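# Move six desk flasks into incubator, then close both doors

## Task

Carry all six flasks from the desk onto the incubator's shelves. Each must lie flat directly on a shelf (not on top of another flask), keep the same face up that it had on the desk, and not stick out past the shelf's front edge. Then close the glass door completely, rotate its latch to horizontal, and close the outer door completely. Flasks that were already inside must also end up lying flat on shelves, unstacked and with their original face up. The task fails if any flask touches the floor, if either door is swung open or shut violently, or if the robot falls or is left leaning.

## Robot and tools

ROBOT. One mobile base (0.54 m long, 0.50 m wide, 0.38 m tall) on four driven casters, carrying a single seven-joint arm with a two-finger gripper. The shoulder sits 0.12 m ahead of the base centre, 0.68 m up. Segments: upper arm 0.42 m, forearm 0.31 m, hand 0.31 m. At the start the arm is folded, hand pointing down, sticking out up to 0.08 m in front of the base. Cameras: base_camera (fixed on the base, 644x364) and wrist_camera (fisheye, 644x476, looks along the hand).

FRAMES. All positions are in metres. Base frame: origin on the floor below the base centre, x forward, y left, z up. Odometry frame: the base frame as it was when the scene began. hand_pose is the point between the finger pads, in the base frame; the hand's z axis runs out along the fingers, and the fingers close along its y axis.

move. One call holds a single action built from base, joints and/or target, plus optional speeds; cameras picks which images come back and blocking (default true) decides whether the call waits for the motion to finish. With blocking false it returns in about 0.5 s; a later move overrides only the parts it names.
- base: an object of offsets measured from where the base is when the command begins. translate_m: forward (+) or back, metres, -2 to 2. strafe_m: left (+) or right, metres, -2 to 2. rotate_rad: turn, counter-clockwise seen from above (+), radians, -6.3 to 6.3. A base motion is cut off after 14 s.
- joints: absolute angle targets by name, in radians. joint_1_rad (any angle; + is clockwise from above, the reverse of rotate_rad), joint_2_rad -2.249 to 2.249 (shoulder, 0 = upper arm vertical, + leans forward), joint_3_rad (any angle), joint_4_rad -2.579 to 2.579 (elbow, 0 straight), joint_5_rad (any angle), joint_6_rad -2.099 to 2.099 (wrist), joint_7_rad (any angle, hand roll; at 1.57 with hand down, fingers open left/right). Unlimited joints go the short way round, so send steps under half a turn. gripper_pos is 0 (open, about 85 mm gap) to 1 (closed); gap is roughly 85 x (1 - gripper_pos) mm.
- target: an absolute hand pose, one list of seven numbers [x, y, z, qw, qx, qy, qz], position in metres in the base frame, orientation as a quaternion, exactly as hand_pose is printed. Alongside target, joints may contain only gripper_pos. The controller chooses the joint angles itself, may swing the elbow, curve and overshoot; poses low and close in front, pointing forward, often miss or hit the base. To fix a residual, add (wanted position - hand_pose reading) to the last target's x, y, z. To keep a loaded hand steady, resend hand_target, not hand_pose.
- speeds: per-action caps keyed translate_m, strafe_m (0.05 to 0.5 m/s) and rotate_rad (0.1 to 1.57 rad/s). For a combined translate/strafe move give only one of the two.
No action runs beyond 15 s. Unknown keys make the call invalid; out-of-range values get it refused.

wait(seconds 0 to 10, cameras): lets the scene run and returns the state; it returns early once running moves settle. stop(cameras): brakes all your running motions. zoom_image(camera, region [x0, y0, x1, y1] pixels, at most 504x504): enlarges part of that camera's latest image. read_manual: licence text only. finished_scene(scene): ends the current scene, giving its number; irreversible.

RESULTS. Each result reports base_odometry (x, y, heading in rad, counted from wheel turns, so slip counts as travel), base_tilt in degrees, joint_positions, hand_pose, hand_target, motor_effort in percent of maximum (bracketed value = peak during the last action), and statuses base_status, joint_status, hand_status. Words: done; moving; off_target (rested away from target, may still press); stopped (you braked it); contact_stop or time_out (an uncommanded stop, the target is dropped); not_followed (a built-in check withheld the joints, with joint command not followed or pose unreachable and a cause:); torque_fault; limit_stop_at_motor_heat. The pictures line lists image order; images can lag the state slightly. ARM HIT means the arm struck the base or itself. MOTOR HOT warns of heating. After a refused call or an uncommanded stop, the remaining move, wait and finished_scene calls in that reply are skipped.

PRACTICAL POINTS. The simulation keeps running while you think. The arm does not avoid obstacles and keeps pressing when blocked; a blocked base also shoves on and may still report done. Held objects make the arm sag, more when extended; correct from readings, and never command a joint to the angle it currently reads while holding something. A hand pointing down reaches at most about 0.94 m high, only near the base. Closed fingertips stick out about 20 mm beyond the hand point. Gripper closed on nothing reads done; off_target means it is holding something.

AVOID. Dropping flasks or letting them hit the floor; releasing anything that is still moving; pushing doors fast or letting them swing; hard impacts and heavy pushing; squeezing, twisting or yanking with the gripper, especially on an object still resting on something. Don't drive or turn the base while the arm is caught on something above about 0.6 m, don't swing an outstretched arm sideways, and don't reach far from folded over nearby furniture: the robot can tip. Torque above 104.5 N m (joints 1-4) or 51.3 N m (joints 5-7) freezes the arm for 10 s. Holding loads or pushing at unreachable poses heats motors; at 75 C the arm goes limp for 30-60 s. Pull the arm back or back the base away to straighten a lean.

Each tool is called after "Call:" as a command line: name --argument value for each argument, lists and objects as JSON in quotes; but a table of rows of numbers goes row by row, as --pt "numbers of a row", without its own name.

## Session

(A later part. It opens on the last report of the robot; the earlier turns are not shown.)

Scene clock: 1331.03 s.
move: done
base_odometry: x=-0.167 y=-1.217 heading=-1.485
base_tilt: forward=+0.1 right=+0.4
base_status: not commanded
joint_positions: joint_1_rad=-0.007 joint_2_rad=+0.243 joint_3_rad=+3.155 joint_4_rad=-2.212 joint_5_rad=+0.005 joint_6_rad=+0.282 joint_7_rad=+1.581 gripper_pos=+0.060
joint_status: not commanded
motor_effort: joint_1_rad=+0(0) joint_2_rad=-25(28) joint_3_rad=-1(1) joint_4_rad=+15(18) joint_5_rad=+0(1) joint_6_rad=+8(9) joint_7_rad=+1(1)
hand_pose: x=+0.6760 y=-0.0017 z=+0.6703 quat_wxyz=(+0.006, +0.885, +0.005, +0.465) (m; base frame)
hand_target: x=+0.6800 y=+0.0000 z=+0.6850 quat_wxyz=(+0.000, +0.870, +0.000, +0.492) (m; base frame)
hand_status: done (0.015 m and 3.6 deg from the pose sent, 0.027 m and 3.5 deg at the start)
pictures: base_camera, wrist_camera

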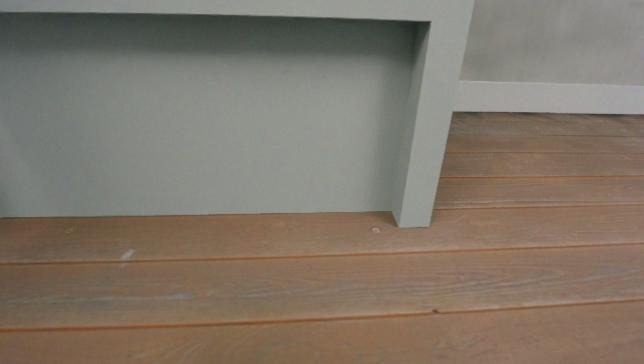

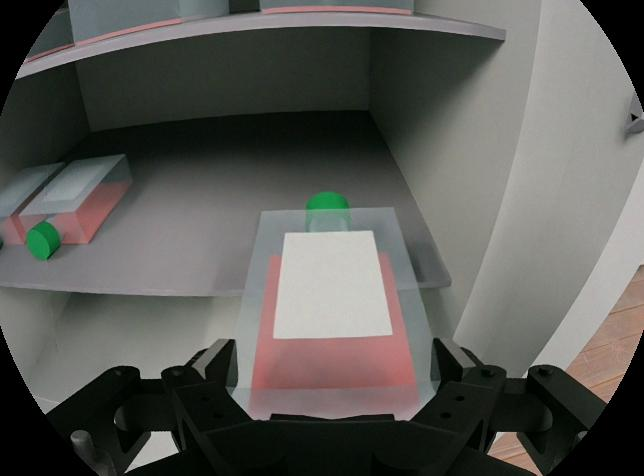

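Call:
move --base '{"translate_m":0.065}' --speeds '{"translate_m":0.1}' --cameras '[]'

Call:
move --target '[0.68,0,0.668,0,0.870,0,0.492]'

Call:
move --base '{"translate_m":0.045}' --speeds '{"translate_m":0.08}'

Scene clock: 1335.53 s.
move: done
base_odometry: x=-0.161 y=-1.281 heading=-1.484
base_tilt: forward=+0.1 right=+0.3
base_status: done
joint_positions: joint_1_rad=-0.007 joint_2_rad=+0.244 joint_3_rad=+3.155 joint_4_rad=-2.215 joint_5_rad=+0.005 joint_6_rad=+0.284 joint_7_rad=+1.581 gripper_pos=+0.060
joint_status: not commanded
motor_effort: joint_1_rad=+0(2) joint_2_rad=-25(27) joint_3_rad=-1(1) joint_4_rad=+16(17) joint_5_rad=+1(1) joint_6_rad=+8(8) joint_7_rad=+0(1)
hand_pose: x=+0.6754 y=-0.0017 z=+0.6692 quat_wxyz=(+0.006, +0.886, +0.005, +0.465) (m; base frame)
hand_target: x=+0.6800 y=+0.0000 z=+0.6850 quat_wxyz=(+0.000, +0.870, +0.000, +0.492) (m; base frame)
hand_status: not commanded
pictures: none
No camera images: "cameras" was empty.

Scene clock: 1336.30 s.
move: done
base_odometry: x=-0.161 y=-1.281 heading=-1.484
base_tilt: forward=+0.2 right=+0.4
base_status: not commanded
joint_positions: joint_1_rad=-0.007 joint_2_rad=+0.280 joint_3_rad=+3.155 joint_4_rad=-2.236 joint_5_rad=+0.005 joint_6_rad=+0.353 joint_7_rad=+1.581 gripper_pos=+0.060
joint_status: not commanded
motor_effort: joint_1_rad=+0(0) joint_2_rad=-26(27) joint_3_rad=+0(1) joint_4_rad=+15(16) joint_5_rad=+1(1) joint_6_rad=+7(8) joint_7_rad=+1(1)
hand_pose: x=+0.6778 y=-0.0016 z=+0.6578 quat_wxyz=(+0.006, +0.883, +0.005, +0.470) (m; base frame)
hand_target: x=+0.6800 y=+0.0000 z=+0.6680 quat_wxyz=(+0.000, +0.870, +0.000, +0.492) (m; base frame)
hand_status: done (0.011 m and 3.0 deg from the pose sent, 0.005 m and 3.7 deg at the start)
pictures: base_camera, wrist_camera

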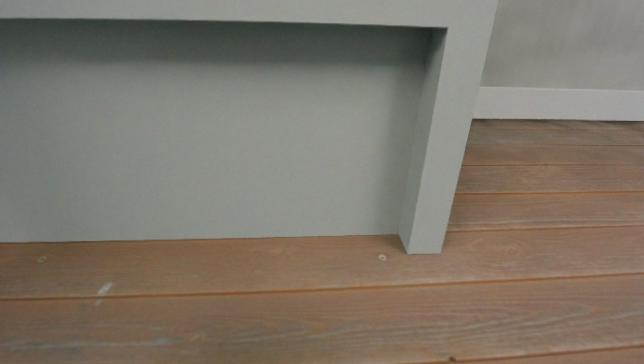

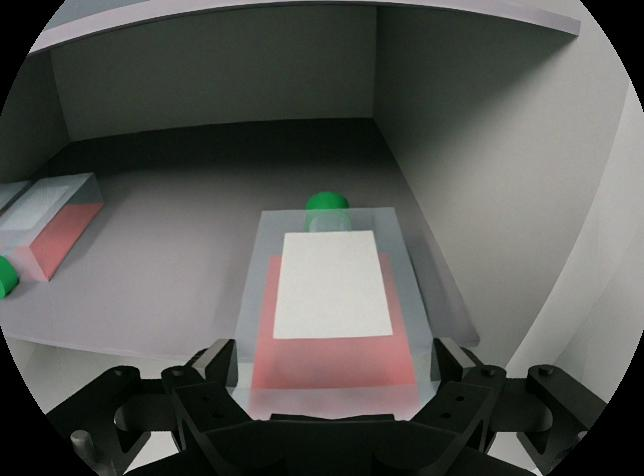

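Scene clock: 1337.33 s.
move: done
base_odometry: x=-0.157 y=-1.326 heading=-1.484
base_tilt: forward=+0.2 right=+0.4
base_status: done
joint_positions: joint_1_rad=-0.007 joint_2_rad=+0.283 joint_3_rad=+3.155 joint_4_rad=-2.239 joint_5_rad=+0.005 joint_6_rad=+0.353 joint_7_rad=+1.581 gripper_pos=+0.060
joint_status: not commanded
motor_effort: joint_1_rad=+0(2) joint_2_rad=-26(28) joint_3_rad=+0(1) joint_4_rad=+14(16) joint_5_rad=+1(1) joint_6_rad=+8(8) joint_7_rad=+0(1)
hand_pose: x=+0.6765 y=-0.0017 z=+0.6548 quat_wxyz=(+0.006, +0.884, +0.005, +0.468) (m; base frame)
hand_target: x=+0.6800 y=+0.0000 z=+0.6680 quat_wxyz=(+0.000, +0.870, +0.000, +0.492) (m; base frame)
hand_status: not commanded
pictures: base_camera, wrist_camera

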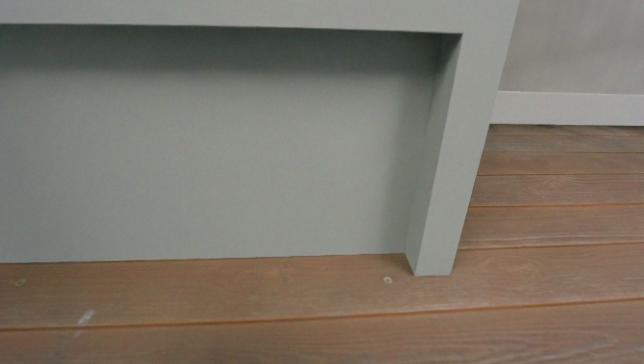

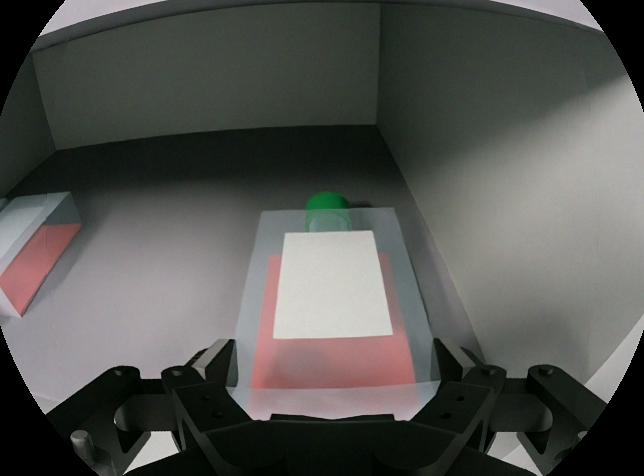

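Call:
move --target '[0.68,0,0.66,0,0.870,0,0.492]' --cameras '[]'

Call:
move --target '[0.68,0,0.655,0,0.870,0,0.492]' --cameras '[]'

Call:
move --joints '{"gripper_pos":0}' --cameras '[]'

Call:
move --base '{"translate_m":-0.12}' --speeds '{"translate_m":0.1}'

Scene clock: 1340.30 s.
move: done
base_odometry: x=-0.157 y=-1.326 heading=-1.484
base_tilt: forward=+0.1 right=+0.4
base_status: not commanded
joint_positions: joint_1_rad=-0.007 joint_2_rad=+0.298 joint_3_rad=+3.155 joint_4_rad=-2.247 joint_5_rad=+0.005 joint_6_rad=+0.385 joint_7_rad=+1.581 gripper_pos=+0.060
joint_status: not commanded
motor_effort: joint_1_rad=+0(0) joint_2_rad=-26(27) joint_3_rad=+0(1) joint_4_rad=+14(15) joint_5_rad=+1(1) joint_6_rad=+8(8) joint_7_rad=+1(1)
hand_pose: x=+0.6782 y=-0.0016 z=+0.6511 quat_wxyz=(+0.006, +0.882, +0.005, +0.471) (m; base frame)
hand_target: x=+0.6800 y=+0.0000 z=+0.6600 quat_wxyz=(+0.000, +0.870, +0.000, +0.492) (m; base frame)
hand_status: done (0.009 m and 2.9 deg from the pose sent, 0.006 m and 3.3 deg at the start)
pictures: none
No camera images: "cameras" was empty.

Scene clock: 1340.90 s.
move: done
base_odometry: x=-0.157 y=-1.326 heading=-1.484
base_tilt: forward=+0.1 right=+0.4
base_status: not commanded
joint_positions: joint_1_rad=-0.007 joint_2_rad=+0.309 joint_3_rad=+3.155 joint_4_rad=-2.252 joint_5_rad=+0.005 joint_6_rad=+0.404 joint_7_rad=+1.581 gripper_pos=+0.060
joint_status: not commanded
motor_effort: joint_1_rad=+0(0) joint_2_rad=-27(27) joint_3_rad=-1(1) joint_4_rad=+14(15) joint_5_rad=+1(1) joint_6_rad=+8(8) joint_7_rad=+1(1)
hand_pose: x=+0.6787 y=-0.0016 z=+0.6472 quat_wxyz=(+0.006, +0.881, +0.005, +0.472) (m; base frame)
hand_target: x=+0.6800 y=+0.0000 z=+0.6550 quat_wxyz=(+0.000, +0.870, +0.000, +0.492) (m; base frame)
hand_status: done (0.008 m and 2.8 deg from the pose sent, 0.005 m and 2.9 deg at the start)
pictures: none
No camera images: "cameras" was empty.

Scene clock: 1341.77 s.
move: done
base_odometry: x=-0.157 y=-1.326 heading=-1.484
base_tilt: forward=+0.2 right=+0.4
base_status: not commanded
joint_positions: joint_1_rad=-0.007 joint_2_rad=+0.309 joint_3_rad=+3.155 joint_4_rad=-2.252 joint_5_rad=+0.005 joint_6_rad=+0.407 joint_7_rad=+1.581 gripper_pos=+0.000
joint_status: all done
motor_effort: joint_1_rad=+0(0) joint_2_rad=-25(27) joint_3_rad=-1(1) joint_4_rad=+13(14) joint_5_rad=+1(1) joint_6_rad=+7(8) joint_7_rad=+1(1)
hand_pose: x=+0.6791 y=-0.0016 z=+0.6478 quat_wxyz=(+0.006, +0.881, +0.005, +0.473) (m; base frame)
hand_target: x=+0.6800 y=+0.0000 z=+0.6550 quat_wxyz=(+0.000, +0.870, +0.000, +0.492) (m; base frame)
hand_status: not commanded
pictures: none
No camera images: "cameras" was empty.

Scene clock: 1343.47 s.
move: done
base_odometry: x=-0.167 y=-1.206 heading=-1.484
base_tilt: forward=+0.2 right=+0.4
base_status: done
joint_positions: joint_1_rad=-0.007 joint_2_rad=+0.312 joint_3_rad=+3.155 joint_4_rad=-2.255 joint_5_rad=+0.005 joint_6_rad=+0.408 joint_7_rad=+1.581 gripper_pos=+0.000
joint_status: not commanded
motor_effort: joint_1_rad=+0(2) joint_2_rad=-25(27) joint_3_rad=+0(2) joint_4_rad=+14(14) joint_5_rad=+1(1) joint_6_rad=+7(8) joint_7_rad=+1(1)
hand_pose: x=+0.6780 y=-0.0017 z=+0.6457 quat_wxyz=(+0.006, +0.882, +0.005, +0.472) (m; base frame)
hand_target: x=+0.6800 y=+0.0000 z=+0.6550 quat_wxyz=(+0.000, +0.870, +0.000, +0.492) (m; base frame)
hand_status: not commanded
pictures: base_camera, wrist_camera

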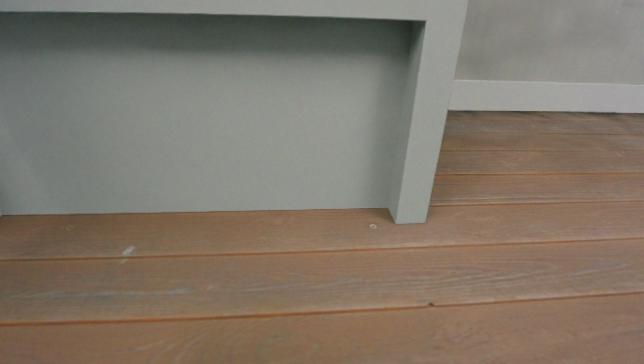

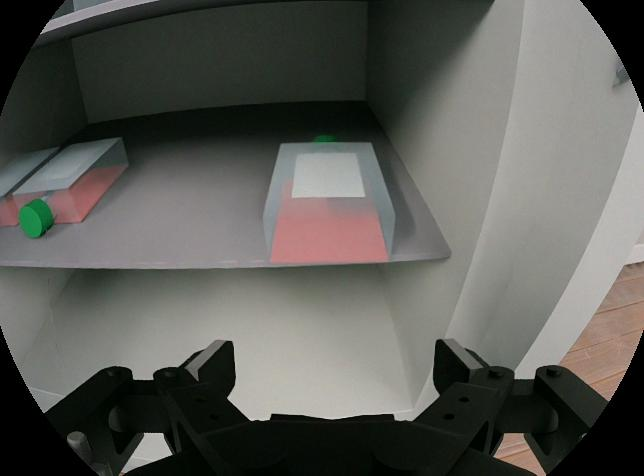

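Call:
move --joints '{"gripper_pos":1}' --cameras '[]'

Call:
move --base '{"translate_m":0.12}' --speeds '{"translate_m":0.07}' --cameras '[]'

Call:
move --base '{"translate_m":-0.15}' --speeds '{"translate_m":0.15}' --cameras '["wrist_camera"]'

Call:
move --base '{"translate_m":-0.87,"strafe_m":-0.05}' --cameras '[]'

Call:
move --base '{"rotate_rad":1.585}' --target '[0.68,0,1.07,0,0.870,0,0.492]' --joints '{"gripper_pos":0}' --cameras '[]'

Call:
move --base '{"translate_m":0.3,"strafe_m":1.0}'

Scene clock: 1350.13 s.
move: done
base_odometry: x=-0.167 y=-1.206 heading=-1.484
base_tilt: forward=+0.1 right=+0.4
base_status: not commanded
joint_positions: joint_1_rad=-0.007 joint_2_rad=+0.312 joint_3_rad=+3.155 joint_4_rad=-2.255 joint_5_rad=+0.005 joint_6_rad=+0.408 joint_7_rad=+1.581 gripper_pos=+0.999
joint_status: all done
motor_effort: joint_1_rad=+0(0) joint_2_rad=-25(26) joint_3_rad=-1(1) joint_4_rad=+13(14) joint_5_rad=+1(1) joint_6_rad=+7(7) joint_7_rad=+1(1)
hand_pose: x=+0.6780 y=-0.0017 z=+0.6457 quat_wxyz=(+0.006, +0.882, +0.005, +0.472) (m; base frame)
hand_target: x=+0.6800 y=+0.0000 z=+0.6550 quat_wxyz=(+0.000, +0.870, +0.000, +0.492) (m; base frame)
hand_status: not commanded
pictures: none
No camera images: "cameras" was empty.

Scene clock: 1352.27 s.
move: done
base_odometry: x=-0.156 y=-1.326 heading=-1.484
base_tilt: forward=+0.1 right=+0.4
base_status: done
joint_positions: joint_1_rad=-0.007 joint_2_rad=+0.312 joint_3_rad=+3.155 joint_4_rad=-2.256 joint_5_rad=+0.005 joint_6_rad=+0.408 joint_7_rad=+1.581 gripper_pos=+0.999
joint_status: not commanded
motor_effort: joint_1_rad=+0(2) joint_2_rad=-25(27) joint_3_rad=+0(2) joint_4_rad=+13(15) joint_5_rad=+1(1) joint_6_rad=+7(7) joint_7_rad=+0(1)
hand_pose: x=+0.6777 y=-0.0017 z=+0.6450 quat_wxyz=(+0.006, +0.882, +0.005, +0.471) (m; base frame)
hand_target: x=+0.6800 y=+0.0000 z=+0.6550 quat_wxyz=(+0.000, +0.870, +0.000, +0.492) (m; base frame)
hand_status: not commanded
pictures: none
No camera images: "cameras" was empty.

Scene clock: 1353.87 s.
move: done
base_odometry: x=-0.169 y=-1.176 heading=-1.484
base_tilt: forward=+0.1 right=+0.4
base_status: done
joint_positions: joint_1_rad=-0.006 joint_2_rad=+0.314 joint_3_rad=+3.155 joint_4_rad=-2.257 joint_5_rad=+0.005 joint_6_rad=+0.409 joint_7_rad=+1.581 gripper_pos=+0.999
joint_status: not commanded
motor_effort: joint_1_rad=+0(3) joint_2_rad=-25(27) joint_3_rad=-1(2) joint_4_rad=+14(15) joint_5_rad=+1(1) joint_6_rad=+7(8) joint_7_rad=+0(1)
hand_pose: x=+0.6774 y=-0.0018 z=+0.6441 quat_wxyz=(+0.006, +0.882, +0.005, +0.471) (m; base frame)
hand_target: x=+0.6800 y=+0.0000 z=+0.6550 quat_wxyz=(+0.000, +0.870, +0.000, +0.492) (m; base frame)
hand_status: not commanded
pictures: wrist_camera

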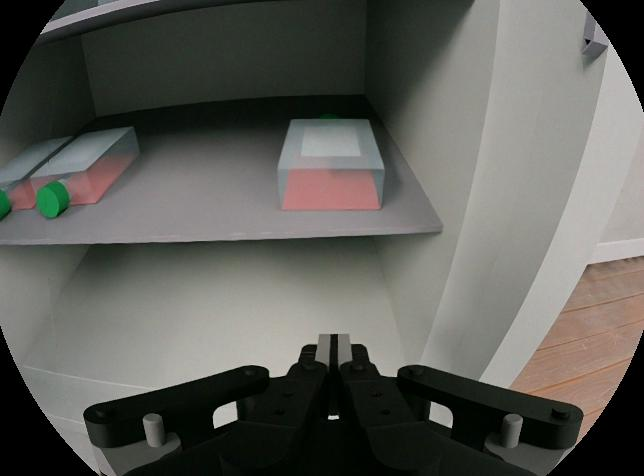

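Scene clock: 1356.97 s.
move: done
base_odometry: x=-0.294 y=-0.314 heading=-1.484
base_tilt: forward=+0.1 right=+0.4
base_status: done
joint_positions: joint_1_rad=-0.006 joint_2_rad=+0.315 joint_3_rad=+3.155 joint_4_rad=-2.257 joint_5_rad=+0.005 joint_6_rad=+0.409 joint_7_rad=+1.581 gripper_pos=+0.999
joint_status: not commanded
motor_effort: joint_1_rad=+0(2) joint_2_rad=-25(27) joint_3_rad=+0(2) joint_4_rad=+13(15) joint_5_rad=+1(1) joint_6_rad=+7(8) joint_7_rad=+0(1)
hand_pose: x=+0.6773 y=-0.0018 z=+0.6435 quat_wxyz=(+0.006, +0.883, +0.005, +0.470) (m; base frame)
hand_target: x=+0.6800 y=+0.0000 z=+0.6550 quat_wxyz=(+0.000, +0.870, +0.000, +0.492) (m; base frame)
hand_status: not commanded
pictures: none
No camera images: "cameras" was empty.

Scene clock: 1359.77 s.
move: done
base_odometry: x=-0.294 y=-0.314 heading=+0.099
base_tilt: forward=+0.1 right=+0.4
base_status: done
joint_positions: joint_1_rad=-0.029 joint_2_rad=+0.029 joint_3_rad=+3.157 joint_4_rad=-1.146 joint_5_rad=+0.005 joint_6_rad=-0.886 joint_7_rad=+1.581 gripper_pos=+0.000
joint_status: all done
motor_effort: joint_1_rad=+0(4) joint_2_rad=-22(32) joint_3_rad=+0(4) joint_4_rad=+20(21) joint_5_rad=+1(2) joint_6_rad=+7(8) joint_7_rad=+0(1)
hand_pose: x=+0.6961 y=+0.0080 z=+1.0773 quat_wxyz=(+0.002, +0.857, +0.011, +0.515) (m; base frame)
hand_target: x=+0.6800 y=+0.0000 z=+1.0700 quat_wxyz=(+0.000, +0.870, +0.000, +0.492) (m; base frame)
hand_status: done (0.019 m and 3.2 deg from the pose sent, 0.426 m and 3.0 deg at the start)
pictures: none
No camera images: "cameras" was empty.

Scene clock: 1363.20 s.
move: done
base_odometry: x=-0.094 y=+0.711 heading=+0.100
base_tilt: forward=+0.1 right=+0.4
base_status: done
joint_positions: joint_1_rad=-0.026 joint_2_rad=+0.029 joint_3_rad=+3.162 joint_4_rad=-1.146 joint_5_rad=+0.005 joint_6_rad=-0.888 joint_7_rad=+1.581 gripper_pos=+0.000
joint_status: not commanded
motor_effort: joint_1_rad=+0(2) joint_2_rad=-22(23) joint_3_rad=+0(2) joint_4_rad=+20(21) joint_5_rad=+1(2) joint_6_rad=+8(8) joint_7_rad=+0(1)
hand_pose: x=+0.6956 y=+0.0037 z=+1.0769 quat_wxyz=(+0.004, +0.858, +0.007, +0.514) (m; base frame)
hand_target: x=+0.6800 y=+0.0000 z=+1.0700 quat_wxyz=(+0.000, +0.870, +0.000, +0.492) (m; base frame)
hand_status: not commanded
pictures: base_camera, wrist_camera

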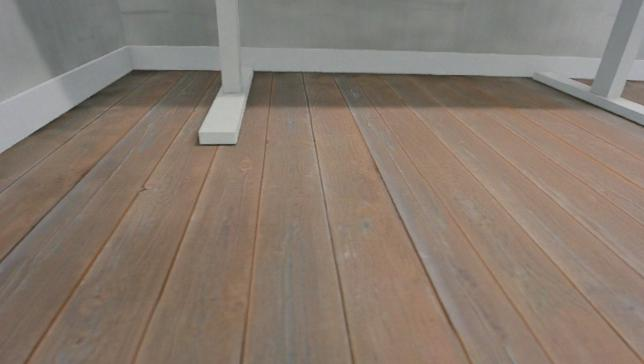

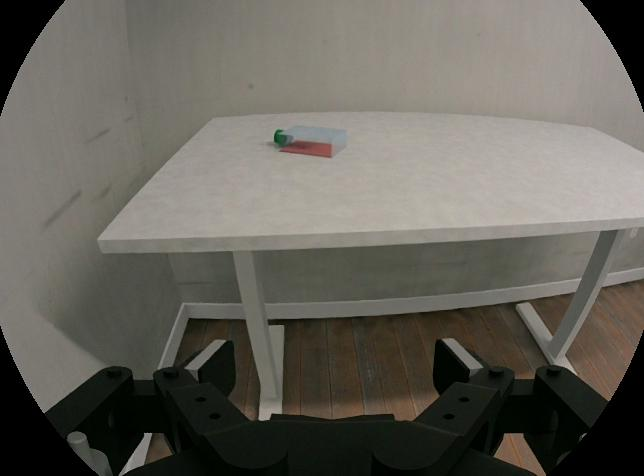

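Call:
move --joints '{"gripper_pos": 1}'

Call:
zoom_image --camera "wrist_camera" --region '[240, 90, 400, 200]'

Scene clock: 1379.93 s.
move: done
base_odometry: x=-0.094 y=+0.711 heading=+0.100
base_tilt: forward=+0.1 right=+0.4
base_status: not commanded
joint_positions: joint_1_rad=-0.026 joint_2_rad=+0.029 joint_3_rad=+3.162 joint_4_rad=-1.146 joint_5_rad=+0.005 joint_6_rad=-0.888 joint_7_rad=+1.581 gripper_pos=+0.999
joint_status: all done
motor_effort: joint_1_rad=+0(1) joint_2_rad=-22(23) joint_3_rad=-1(1) joint_4_rad=+20(21) joint_5_rad=+1(1) joint_6_rad=+8(8) joint_7_rad=+0(1)
hand_pose: x=+0.6956 y=+0.0037 z=+1.0769 quat_wxyz=(+0.004, +0.858, +0.007, +0.514) (m; base frame)
hand_target: x=+0.6800 y=+0.0000 z=+1.0700 quat_wxyz=(+0.000, +0.870, +0.000, +0.492) (m; base frame)
hand_status: not commanded
pictures: base_camera, wrist_camera

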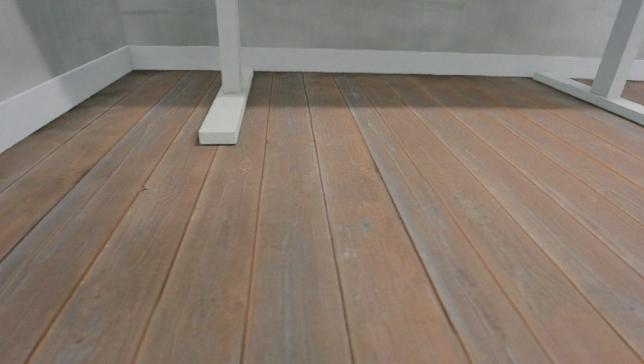

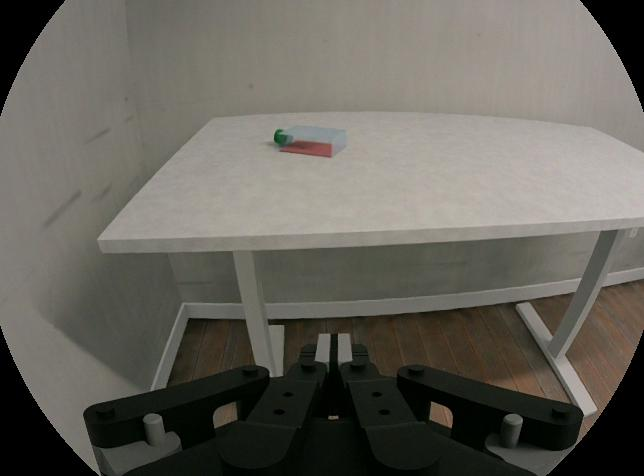

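Scaled by 3.150.

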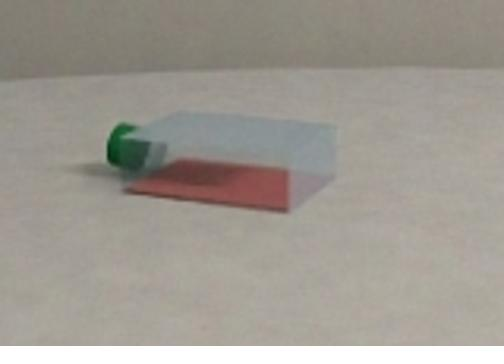

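Call:
move --base '{"strafe_m": 0.071, "translate_m": 0.4}' --cameras '[]'

Call:
move --target '[0.68, 0, 1.012, 0, 0.870, 0, 0.492]'

Call:
move --base '{"translate_m": 0.16}' --speeds '{"translate_m": 0.08}'

Scene clock: 1389.53 s.
move: done
base_odometry: x=+0.297 y=+0.822 heading=+0.101
base_tilt: forward=+0.1 right=+0.4
base_status: done
joint_positions: joint_1_rad=-0.026 joint_2_rad=+0.030 joint_3_rad=+3.162 joint_4_rad=-1.145 joint_5_rad=+0.005 joint_6_rad=-0.891 joint_7_rad=+1.581 gripper_pos=+0.999
joint_status: not commanded
motor_effort: joint_1_rad=+0(1) joint_2_rad=-22(26) joint_3_rad=-1(1) joint_4_rad=+20(22) joint_5_rad=+1(1) joint_6_rad=+8(8) joint_7_rad=+1(1)
hand_pose: x=+0.6958 y=+0.0037 z=+1.0757 quat_wxyz=(+0.004, +0.859, +0.007, +0.512) (m; base frame)
hand_target: x=+0.6800 y=+0.0000 z=+1.0700 quat_wxyz=(+0.000, +0.870, +0.000, +0.492) (m; base frame)
hand_status: not commanded
pictures: none
No camera images: "cameras" was empty.

Scene clock: 1391.07 s.
move: done
base_odometry: x=+0.297 y=+0.822 heading=+0.101
base_tilt: forward=+0.2 right=+0.4
base_status: not commanded
joint_positions: joint_1_rad=-0.026 joint_2_rad=-0.007 joint_3_rad=+3.162 joint_4_rad=-1.348 joint_5_rad=+0.005 joint_6_rad=-0.834 joint_7_rad=+1.581 gripper_pos=+0.999
joint_status: not commanded
motor_effort: joint_1_rad=+0(0) joint_2_rad=-21(23) joint_3_rad=-1(1) joint_4_rad=+21(22) joint_5_rad=+1(1) joint_6_rad=+7(8) joint_7_rad=+1(1)
hand_pose: x=+0.6784 y=+0.0033 z=+0.9976 quat_wxyz=(+0.003, +0.885, +0.008, +0.465) (m; base frame)
hand_target: x=+0.6800 y=+0.0000 z=+1.0120 quat_wxyz=(+0.000, +0.870, +0.000, +0.492) (m; base frame)
hand_status: done (0.015 m and 3.7 deg from the pose sent, 0.066 m and 2.8 deg at the start)
pictures: base_camera, wrist_camera

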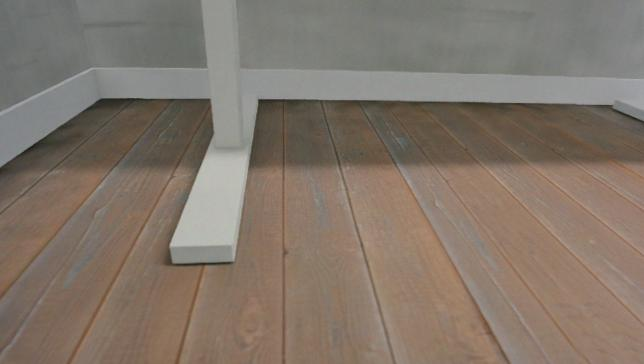

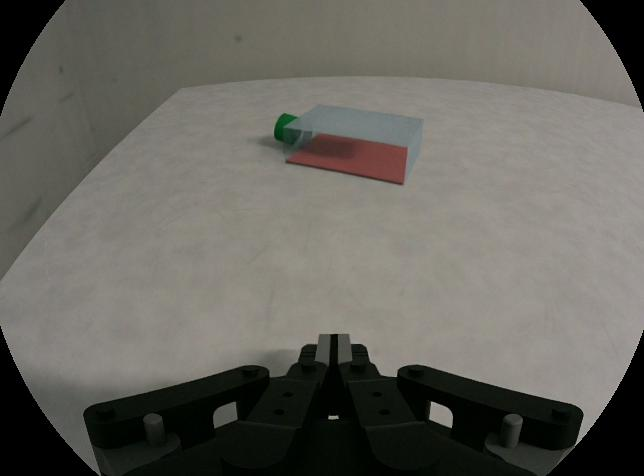

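Scene clock: 1393.53 s.
move: done
base_odometry: x=+0.456 y=+0.839 heading=+0.102
base_tilt: forward=+0.1 right=+0.4
base_status: done
joint_positions: joint_1_rad=-0.026 joint_2_rad=-0.016 joint_3_rad=+3.162 joint_4_rad=-1.348 joint_5_rad=+0.005 joint_6_rad=-0.833 joint_7_rad=+1.581 gripper_pos=+0.999
joint_status: not commanded
motor_effort: joint_1_rad=+0(1) joint_2_rad=-21(24) joint_3_rad=-1(1) joint_4_rad=+21(21) joint_5_rad=+1(1) joint_6_rad=+7(8) joint_7_rad=+1(1)
hand_pose: x=+0.6758 y=+0.0033 z=+1.0029 quat_wxyz=(+0.003, +0.883, +0.008, +0.469) (m; base frame)
hand_target: x=+0.6800 y=+0.0000 z=+1.0120 quat_wxyz=(+0.000, +0.870, +0.000, +0.492) (m; base frame)
hand_status: not commanded
pictures: base_camera, wrist_camera

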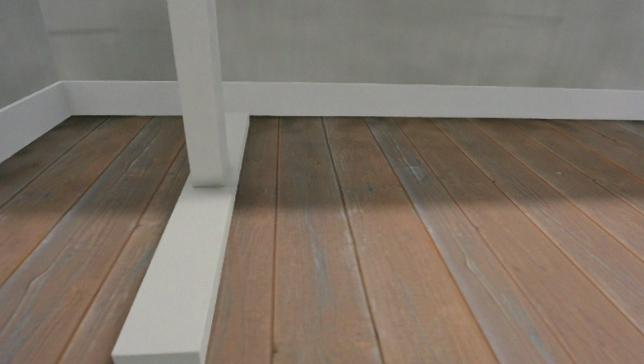

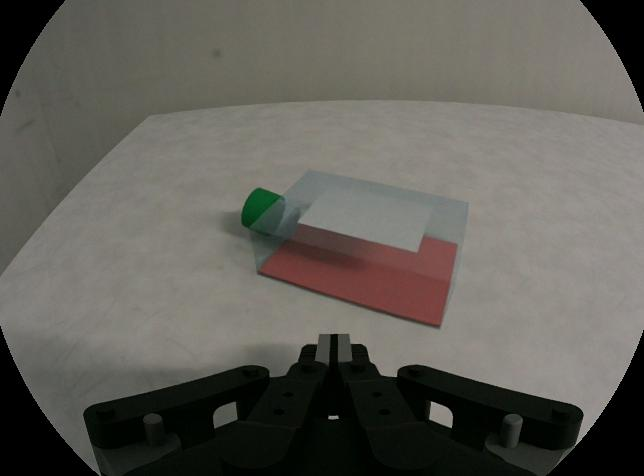

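Call:
move --base '{"strafe_m": 0.035}' --cameras '[]'

Call:
move --base '{"translate_m": 0.09}' --speeds '{"translate_m": 0.06}'

Scene clock: 1398.33 s.
move: done
base_odometry: x=+0.453 y=+0.874 heading=+0.102
base_tilt: forward=+0.1 right=+0.4
base_status: done
joint_positions: joint_1_rad=-0.024 joint_2_rad=-0.017 joint_3_rad=+3.161 joint_4_rad=-1.348 joint_5_rad=+0.005 joint_6_rad=-0.832 joint_7_rad=+1.581 gripper_pos=+0.999
joint_status: not commanded
motor_effort: joint_1_rad=+0(2) joint_2_rad=-21(22) joint_3_rad=-1(3) joint_4_rad=+21(22) joint_5_rad=+1(1) joint_6_rad=+7(7) joint_7_rad=+1(1)
hand_pose: x=+0.6758 y=+0.0027 z=+1.0031 quat_wxyz=(+0.004, +0.883, +0.007, +0.470) (m; base frame)
hand_target: x=+0.6800 y=+0.0000 z=+1.0120 quat_wxyz=(+0.000, +0.870, +0.000, +0.492) (m; base frame)
hand_status: not commanded
pictures: none
No camera images: "cameras" was empty.

Scene clock: 1400.30 s.
move: done
base_odometry: x=+0.542 y=+0.883 heading=+0.102
base_tilt: forward=+0.2 right=+0.4
base_status: done
joint_positions: joint_1_rad=-0.024 joint_2_rad=-0.019 joint_3_rad=+3.161 joint_4_rad=-1.349 joint_5_rad=+0.005 joint_6_rad=-0.832 joint_7_rad=+1.581 gripper_pos=+0.999
joint_status: not commanded
motor_effort: joint_1_rad=+0(1) joint_2_rad=-20(24) joint_3_rad=+0(1) joint_4_rad=+21(22) joint_5_rad=+0(1) joint_6_rad=+7(7) joint_7_rad=+1(1)
hand_pose: x=+0.6749 y=+0.0027 z=+1.0045 quat_wxyz=(+0.004, +0.882, +0.007, +0.471) (m; base frame)
hand_target: x=+0.6800 y=+0.0000 z=+1.0120 quat_wxyz=(+0.000, +0.870, +0.000, +0.492) (m; base frame)
hand_status: not commanded
pictures: base_camera, wrist_camera

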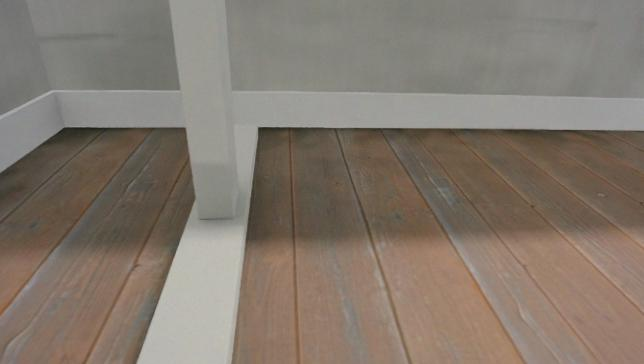

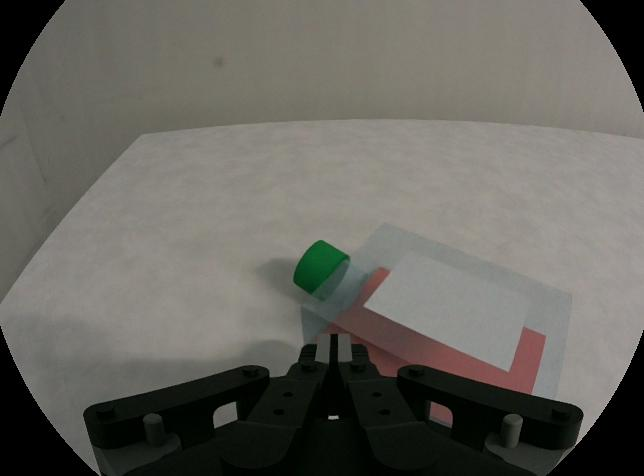

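Call:
move --base '{"translate_m": 0.055}' --speeds '{"translate_m": 0.06}'

Scene clock: 1403.23 s.
move: done
base_odometry: x=+0.597 y=+0.889 heading=+0.102
base_tilt: forward=+0.1 right=+0.4
base_status: done
joint_positions: joint_1_rad=-0.024 joint_2_rad=-0.021 joint_3_rad=+3.161 joint_4_rad=-1.349 joint_5_rad=+0.005 joint_6_rad=-0.831 joint_7_rad=+1.581 gripper_pos=+0.999
joint_status: not commanded
motor_effort: joint_1_rad=+0(2) joint_2_rad=-20(23) joint_3_rad=+0(2) joint_4_rad=+21(21) joint_5_rad=+1(1) joint_6_rad=+7(7) joint_7_rad=+1(1)
hand_pose: x=+0.6744 y=+0.0027 z=+1.0055 quat_wxyz=(+0.004, +0.882, +0.007, +0.472) (m; base frame)
hand_target: x=+0.6800 y=+0.0000 z=+1.0120 quat_wxyz=(+0.000, +0.870, +0.000, +0.492) (m; base frame)
hand_status: not commanded
pictures: base_camera, wrist_camera

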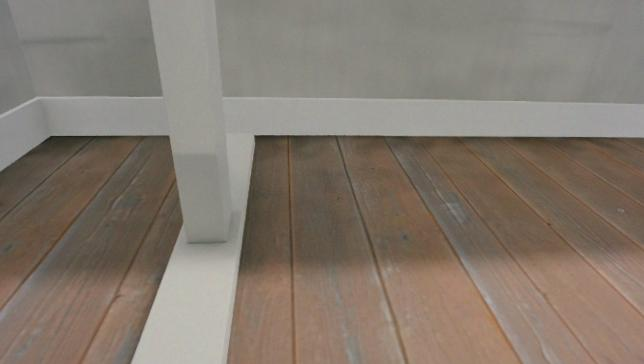

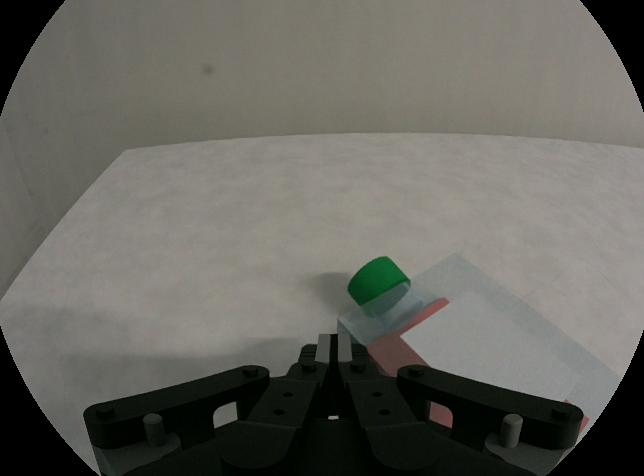

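Call:
move --base '{"translate_m": -0.3}' --speeds '{"translate_m": 0.3}' --joints '{"gripper_pos": 0}'

Call:
move --target '[0.68, 0, 1.07, 0, 0.870, 0, 0.492]'

Call:
zoom_image --camera "wrist_camera" --region '[280, 100, 520, 260]'

Scene clock: 1407.67 s.
move: done
base_odometry: x=+0.299 y=+0.859 heading=+0.102
base_tilt: forward=+0.1 right=+0.4
base_status: done
joint_positions: joint_1_rad=-0.023 joint_2_rad=-0.024 joint_3_rad=+3.161 joint_4_rad=-1.349 joint_5_rad=+0.005 joint_6_rad=-0.830 joint_7_rad=+1.581 gripper_pos=+0.000
joint_status: all done
motor_effort: joint_1_rad=+0(2) joint_2_rad=-20(25) joint_3_rad=-1(2) joint_4_rad=+21(22) joint_5_rad=+1(1) joint_6_rad=+7(8) joint_7_rad=+0(1)
hand_pose: x=+0.6736 y=+0.0024 z=+1.0076 quat_wxyz=(+0.004, +0.881, +0.007, +0.474) (m; base frame)
hand_target: x=+0.6800 y=+0.0000 z=+1.0120 quat_wxyz=(+0.000, +0.870, +0.000, +0.492) (m; base frame)
hand_status: not commanded
pictures: base_camera, wrist_camera

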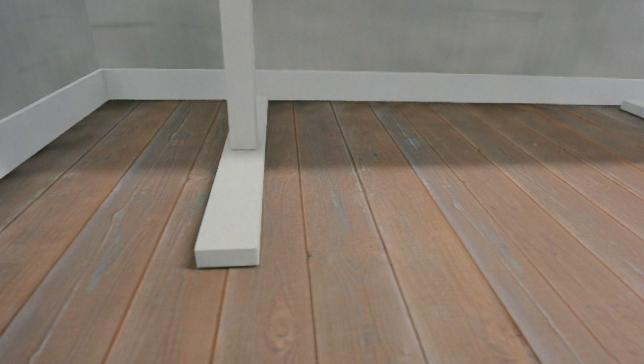

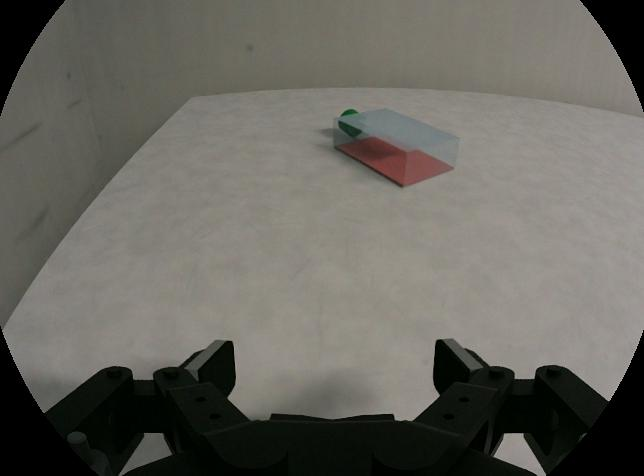

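Scene clock: 1409.23 s.
move: done
base_odometry: x=+0.299 y=+0.859 heading=+0.102
base_tilt: forward=+0.1 right=+0.4
base_status: not commanded
joint_positions: joint_1_rad=-0.023 joint_2_rad=+0.007 joint_3_rad=+3.161 joint_4_rad=-1.145 joint_5_rad=+0.005 joint_6_rad=-0.889 joint_7_rad=+1.581 gripper_pos=+0.000
joint_status: not commanded
motor_effort: joint_1_rad=+0(0) joint_2_rad=-21(22) joint_3_rad=+0(1) joint_4_rad=+20(22) joint_5_rad=+1(1) joint_6_rad=+7(8) joint_7_rad=+1(1)
hand_pose: x=+0.6867 y=+0.0026 z=+1.0894 quat_wxyz=(+0.004, +0.852, +0.006, +0.523) (m; base frame)
hand_target: x=+0.6800 y=+0.0000 z=+1.0700 quat_wxyz=(+0.000, +0.870, +0.000, +0.492) (m; base frame)
hand_status: done (0.021 m and 4.2 deg from the pose sent, 0.063 m and 2.6 deg at the start)
pictures: base_camera, wrist_camera

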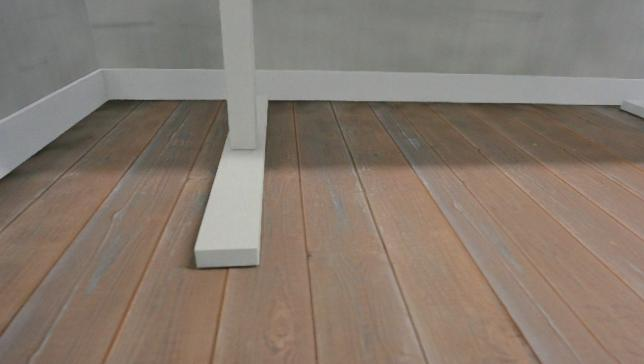

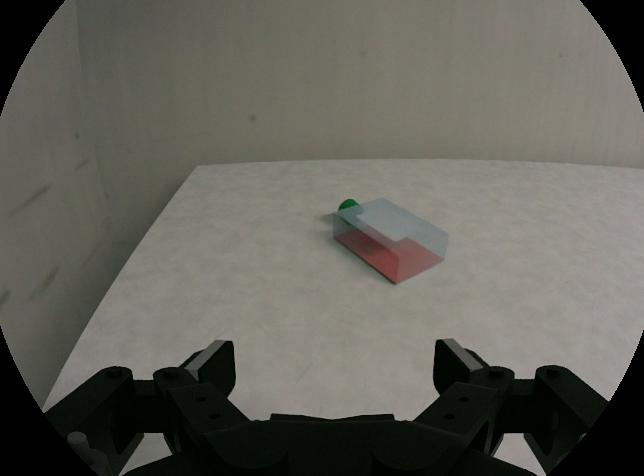

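Scaled by 2.100.

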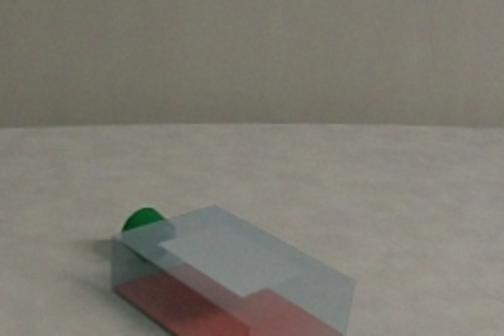

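Call:
move --base '{"strafe_m": -0.627, "translate_m": 0.11, "rotate_rad": 0.6}' --cameras '[]'

Call:
move --target '[0.70, 0, 1.03, 0, 0.870, 0, 0.492]'

Scene clock: 1418.07 s.
move: done
base_odometry: x=+0.472 y=+0.246 heading=+0.703
base_tilt: forward=+0.1 right=+0.4
base_status: done
joint_positions: joint_1_rad=-0.024 joint_2_rad=+0.016 joint_3_rad=+3.165 joint_4_rad=-1.145 joint_5_rad=+0.005 joint_6_rad=-0.890 joint_7_rad=+1.581 gripper_pos=+0.000
joint_status: not commanded
motor_effort: joint_1_rad=+1(3) joint_2_rad=-22(23) joint_3_rad=+0(2) joint_4_rad=+20(21) joint_5_rad=+1(2) joint_6_rad=+7(8) joint_7_rad=+0(1)
hand_pose: x=+0.6906 y=+0.0006 z=+1.0837 quat_wxyz=(+0.005, +0.855, +0.005, +0.518) (m; base frame)
hand_target: x=+0.6800 y=+0.0000 z=+1.0700 quat_wxyz=(+0.000, +0.870, +0.000, +0.492) (m; base frame)
hand_status: not commanded
pictures: none
No camera images: "cameras" was empty.

Scene clock: 1419.10 s.
move: done
base_odometry: x=+0.472 y=+0.246 heading=+0.703
base_tilt: forward=+0.1 right=+0.4
base_status: not commanded
joint_positions: joint_1_rad=-0.024 joint_2_rad=+0.029 joint_3_rad=+3.165 joint_4_rad=-1.233 joint_5_rad=+0.005 joint_6_rad=-0.874 joint_7_rad=+1.581 gripper_pos=+0.000
joint_status: not commanded
motor_effort: joint_1_rad=+0(1) joint_2_rad=-22(24) joint_3_rad=+0(1) joint_4_rad=+20(22) joint_5_rad=+1(2) joint_6_rad=+7(8) joint_7_rad=+0(1)
hand_pose: x=+0.6939 y=+0.0007 z=+1.0310 quat_wxyz=(+0.005, +0.876, +0.005, +0.482) (m; base frame)
hand_target: x=+0.7000 y=+0.0000 z=+1.0300 quat_wxyz=(+0.000, +0.870, +0.000, +0.492) (m; base frame)
hand_status: done (0.006 m and 1.6 deg from the pose sent, 0.055 m and 3.6 deg at the start)
pictures: base_camera, wrist_camera

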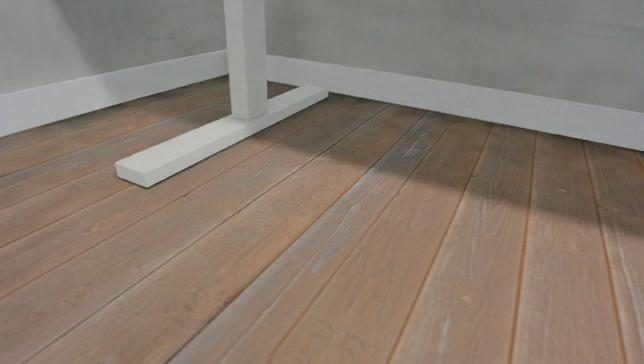

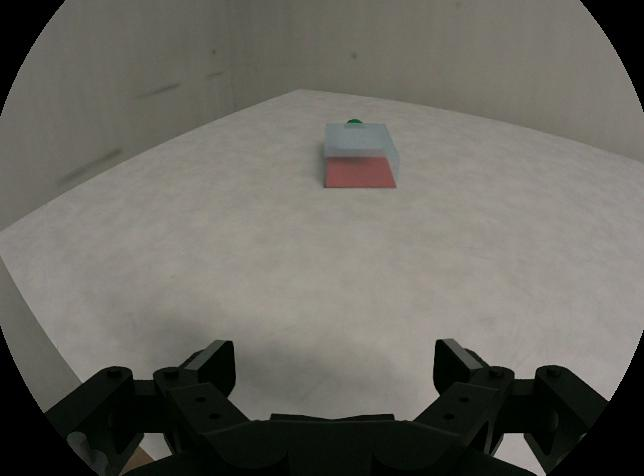

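Call:
move --base '{"strafe_m": -0.029, "translate_m": 0.1}' --cameras '[]'

Call:
move --target '[0.70, 0, 1.006, 0, 0.870, 0, 0.492]' --cameras '["wrist_camera"]'

Call:
zoom_image --camera "wrist_camera" --region '[240, 110, 430, 270]'

Scene clock: 1422.53 s.
move: done
base_odometry: x=+0.567 y=+0.288 heading=+0.702
base_tilt: forward=+0.1 right=+0.4
base_status: done
joint_positions: joint_1_rad=-0.024 joint_2_rad=+0.040 joint_3_rad=+3.165 joint_4_rad=-1.234 joint_5_rad=+0.005 joint_6_rad=-0.874 joint_7_rad=+1.581 gripper_pos=+0.000
joint_status: not commanded
motor_effort: joint_1_rad=+0(2) joint_2_rad=-23(26) joint_3_rad=+0(2) joint_4_rad=+20(21) joint_5_rad=+1(1) joint_6_rad=+7(8) joint_7_rad=+1(1)
hand_pose: x=+0.6978 y=+0.0008 z=+1.0243 quat_wxyz=(+0.005, +0.879, +0.005, +0.477) (m; base frame)
hand_target: x=+0.7000 y=+0.0000 z=+1.0300 quat_wxyz=(+0.000, +0.870, +0.000, +0.492) (m; base frame)
hand_status: not commanded
pictures: none
No camera images: "cameras" was empty.

Scene clock: 1423.43 s.
move: done
base_odometry: x=+0.567 y=+0.288 heading=+0.702
base_tilt: forward=+0.1 right=+0.4
base_status: not commanded
joint_positions: joint_1_rad=-0.024 joint_2_rad=+0.034 joint_3_rad=+3.165 joint_4_rad=-1.325 joint_5_rad=+0.005 joint_6_rad=-0.816 joint_7_rad=+1.581 gripper_pos=+0.000
joint_status: not commanded
motor_effort: joint_1_rad=+0(0) joint_2_rad=-23(24) joint_3_rad=+0(1) joint_4_rad=+21(22) joint_5_rad=+1(1) joint_6_rad=+6(7) joint_7_rad=+1(1)
hand_pose: x=+0.6971 y=+0.0008 z=+0.9917 quat_wxyz=(+0.005, +0.885, +0.005, +0.465) (m; base frame)
hand_target: x=+0.7000 y=+0.0000 z=+1.0060 quat_wxyz=(+0.000, +0.870, +0.000, +0.492) (m; base frame)
hand_status: done (0.015 m and 3.7 deg from the pose sent, 0.018 m and 2.2 deg at the start)
pictures: wrist_camera

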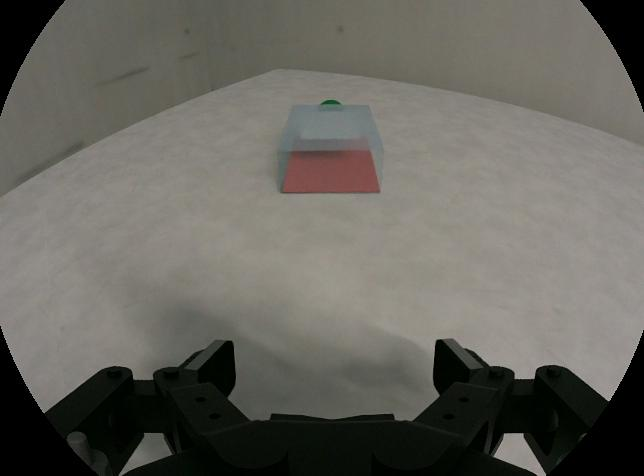

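Scaled by 2.653.

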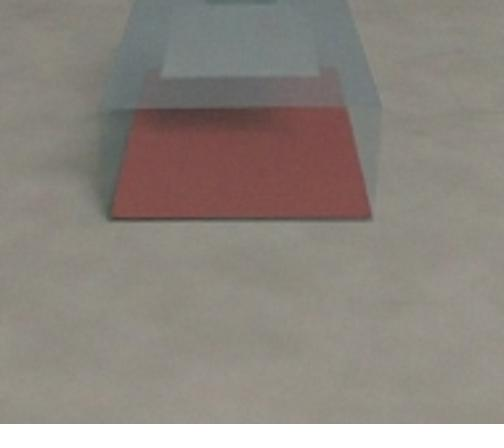

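Call:
move --base '{"translate_m": 0.1}' --speeds '{"translate_m": 0.1}' --cameras '["wrist_camera"]'

Call:
zoom_image --camera "wrist_camera" --region '[200, 150, 470, 400]'

Scene clock: 1428.17 s.
move: done
base_odometry: x=+0.644 y=+0.353 heading=+0.702
base_tilt: forward=+0.1 right=+0.4
base_status: done
joint_positions: joint_1_rad=-0.024 joint_2_rad=+0.027 joint_3_rad=+3.165 joint_4_rad=-1.325 joint_5_rad=+0.005 joint_6_rad=-0.812 joint_7_rad=+1.581 gripper_pos=+0.000
joint_status: not commanded
motor_effort: joint_1_rad=+0(2) joint_2_rad=-23(27) joint_3_rad=+0(2) joint_4_rad=+20(22) joint_5_rad=+1(2) joint_6_rad=+7(8) joint_7_rad=+1(1)
hand_pose: x=+0.6954 y=+0.0007 z=+0.9965 quat_wxyz=(+0.005, +0.883, +0.005, +0.469) (m; base frame)
hand_target: x=+0.7000 y=+0.0000 z=+1.0060 quat_wxyz=(+0.000, +0.870, +0.000, +0.492) (m; base frame)
hand_status: not commanded
pictures: wrist_camera

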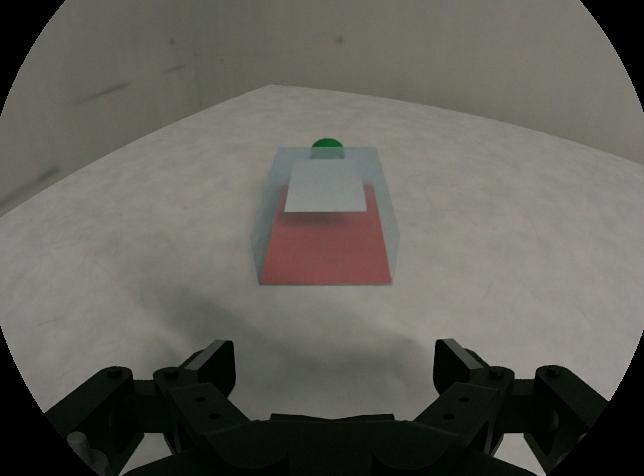

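Scaled by 1.867.

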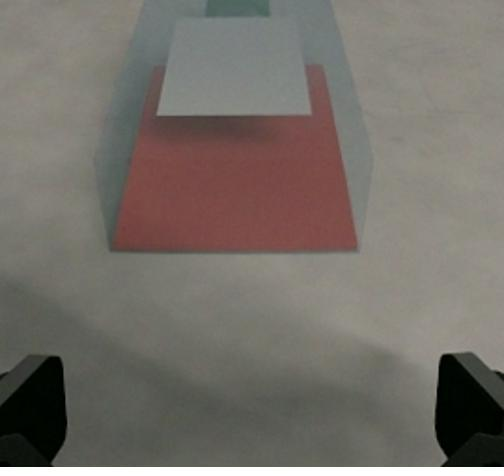

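Call:
move --base '{"translate_m": 0.035, "strafe_m": 0.0045}' --speeds '{"translate_m": 0.1}' --cameras '["wrist_camera"]'

Call:
zoom_image --camera "wrist_camera" --region '[200, 150, 470, 400]'

Scene clock: 1431.40 s.
move: done
base_odometry: x=+0.668 y=+0.379 heading=+0.702
base_tilt: forward=+0.1 right=+0.4
base_status: done
joint_positions: joint_1_rad=-0.024 joint_2_rad=+0.025 joint_3_rad=+3.165 joint_4_rad=-1.325 joint_5_rad=+0.005 joint_6_rad=-0.812 joint_7_rad=+1.581 gripper_pos=+0.000
joint_status: not commanded
motor_effort: joint_1_rad=+0(2) joint_2_rad=-23(25) joint_3_rad=-1(2) joint_4_rad=+21(22) joint_5_rad=+1(1) joint_6_rad=+7(8) joint_7_rad=+0(1)
hand_pose: x=+0.6950 y=+0.0007 z=+0.9979 quat_wxyz=(+0.005, +0.882, +0.005, +0.471) (m; base frame)
hand_target: x=+0.7000 y=+0.0000 z=+1.0060 quat_wxyz=(+0.000, +0.870, +0.000, +0.492) (m; base frame)
hand_status: not commanded
pictures: wrist_camera

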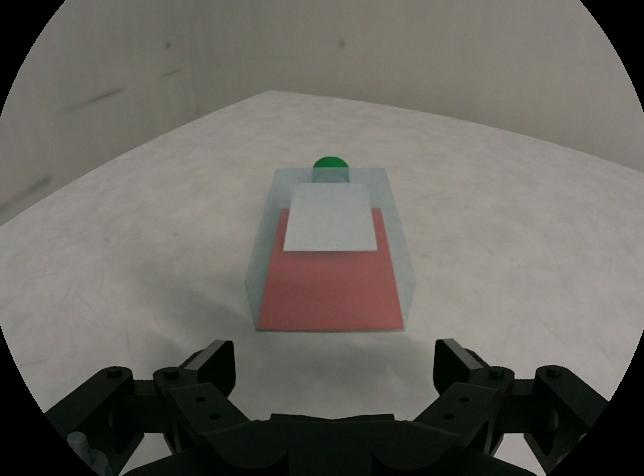

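Scaled by 1.867.

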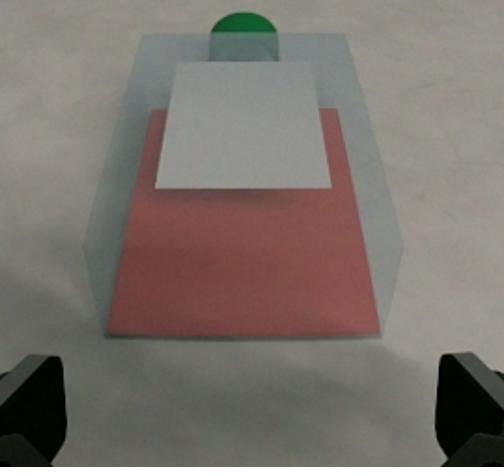

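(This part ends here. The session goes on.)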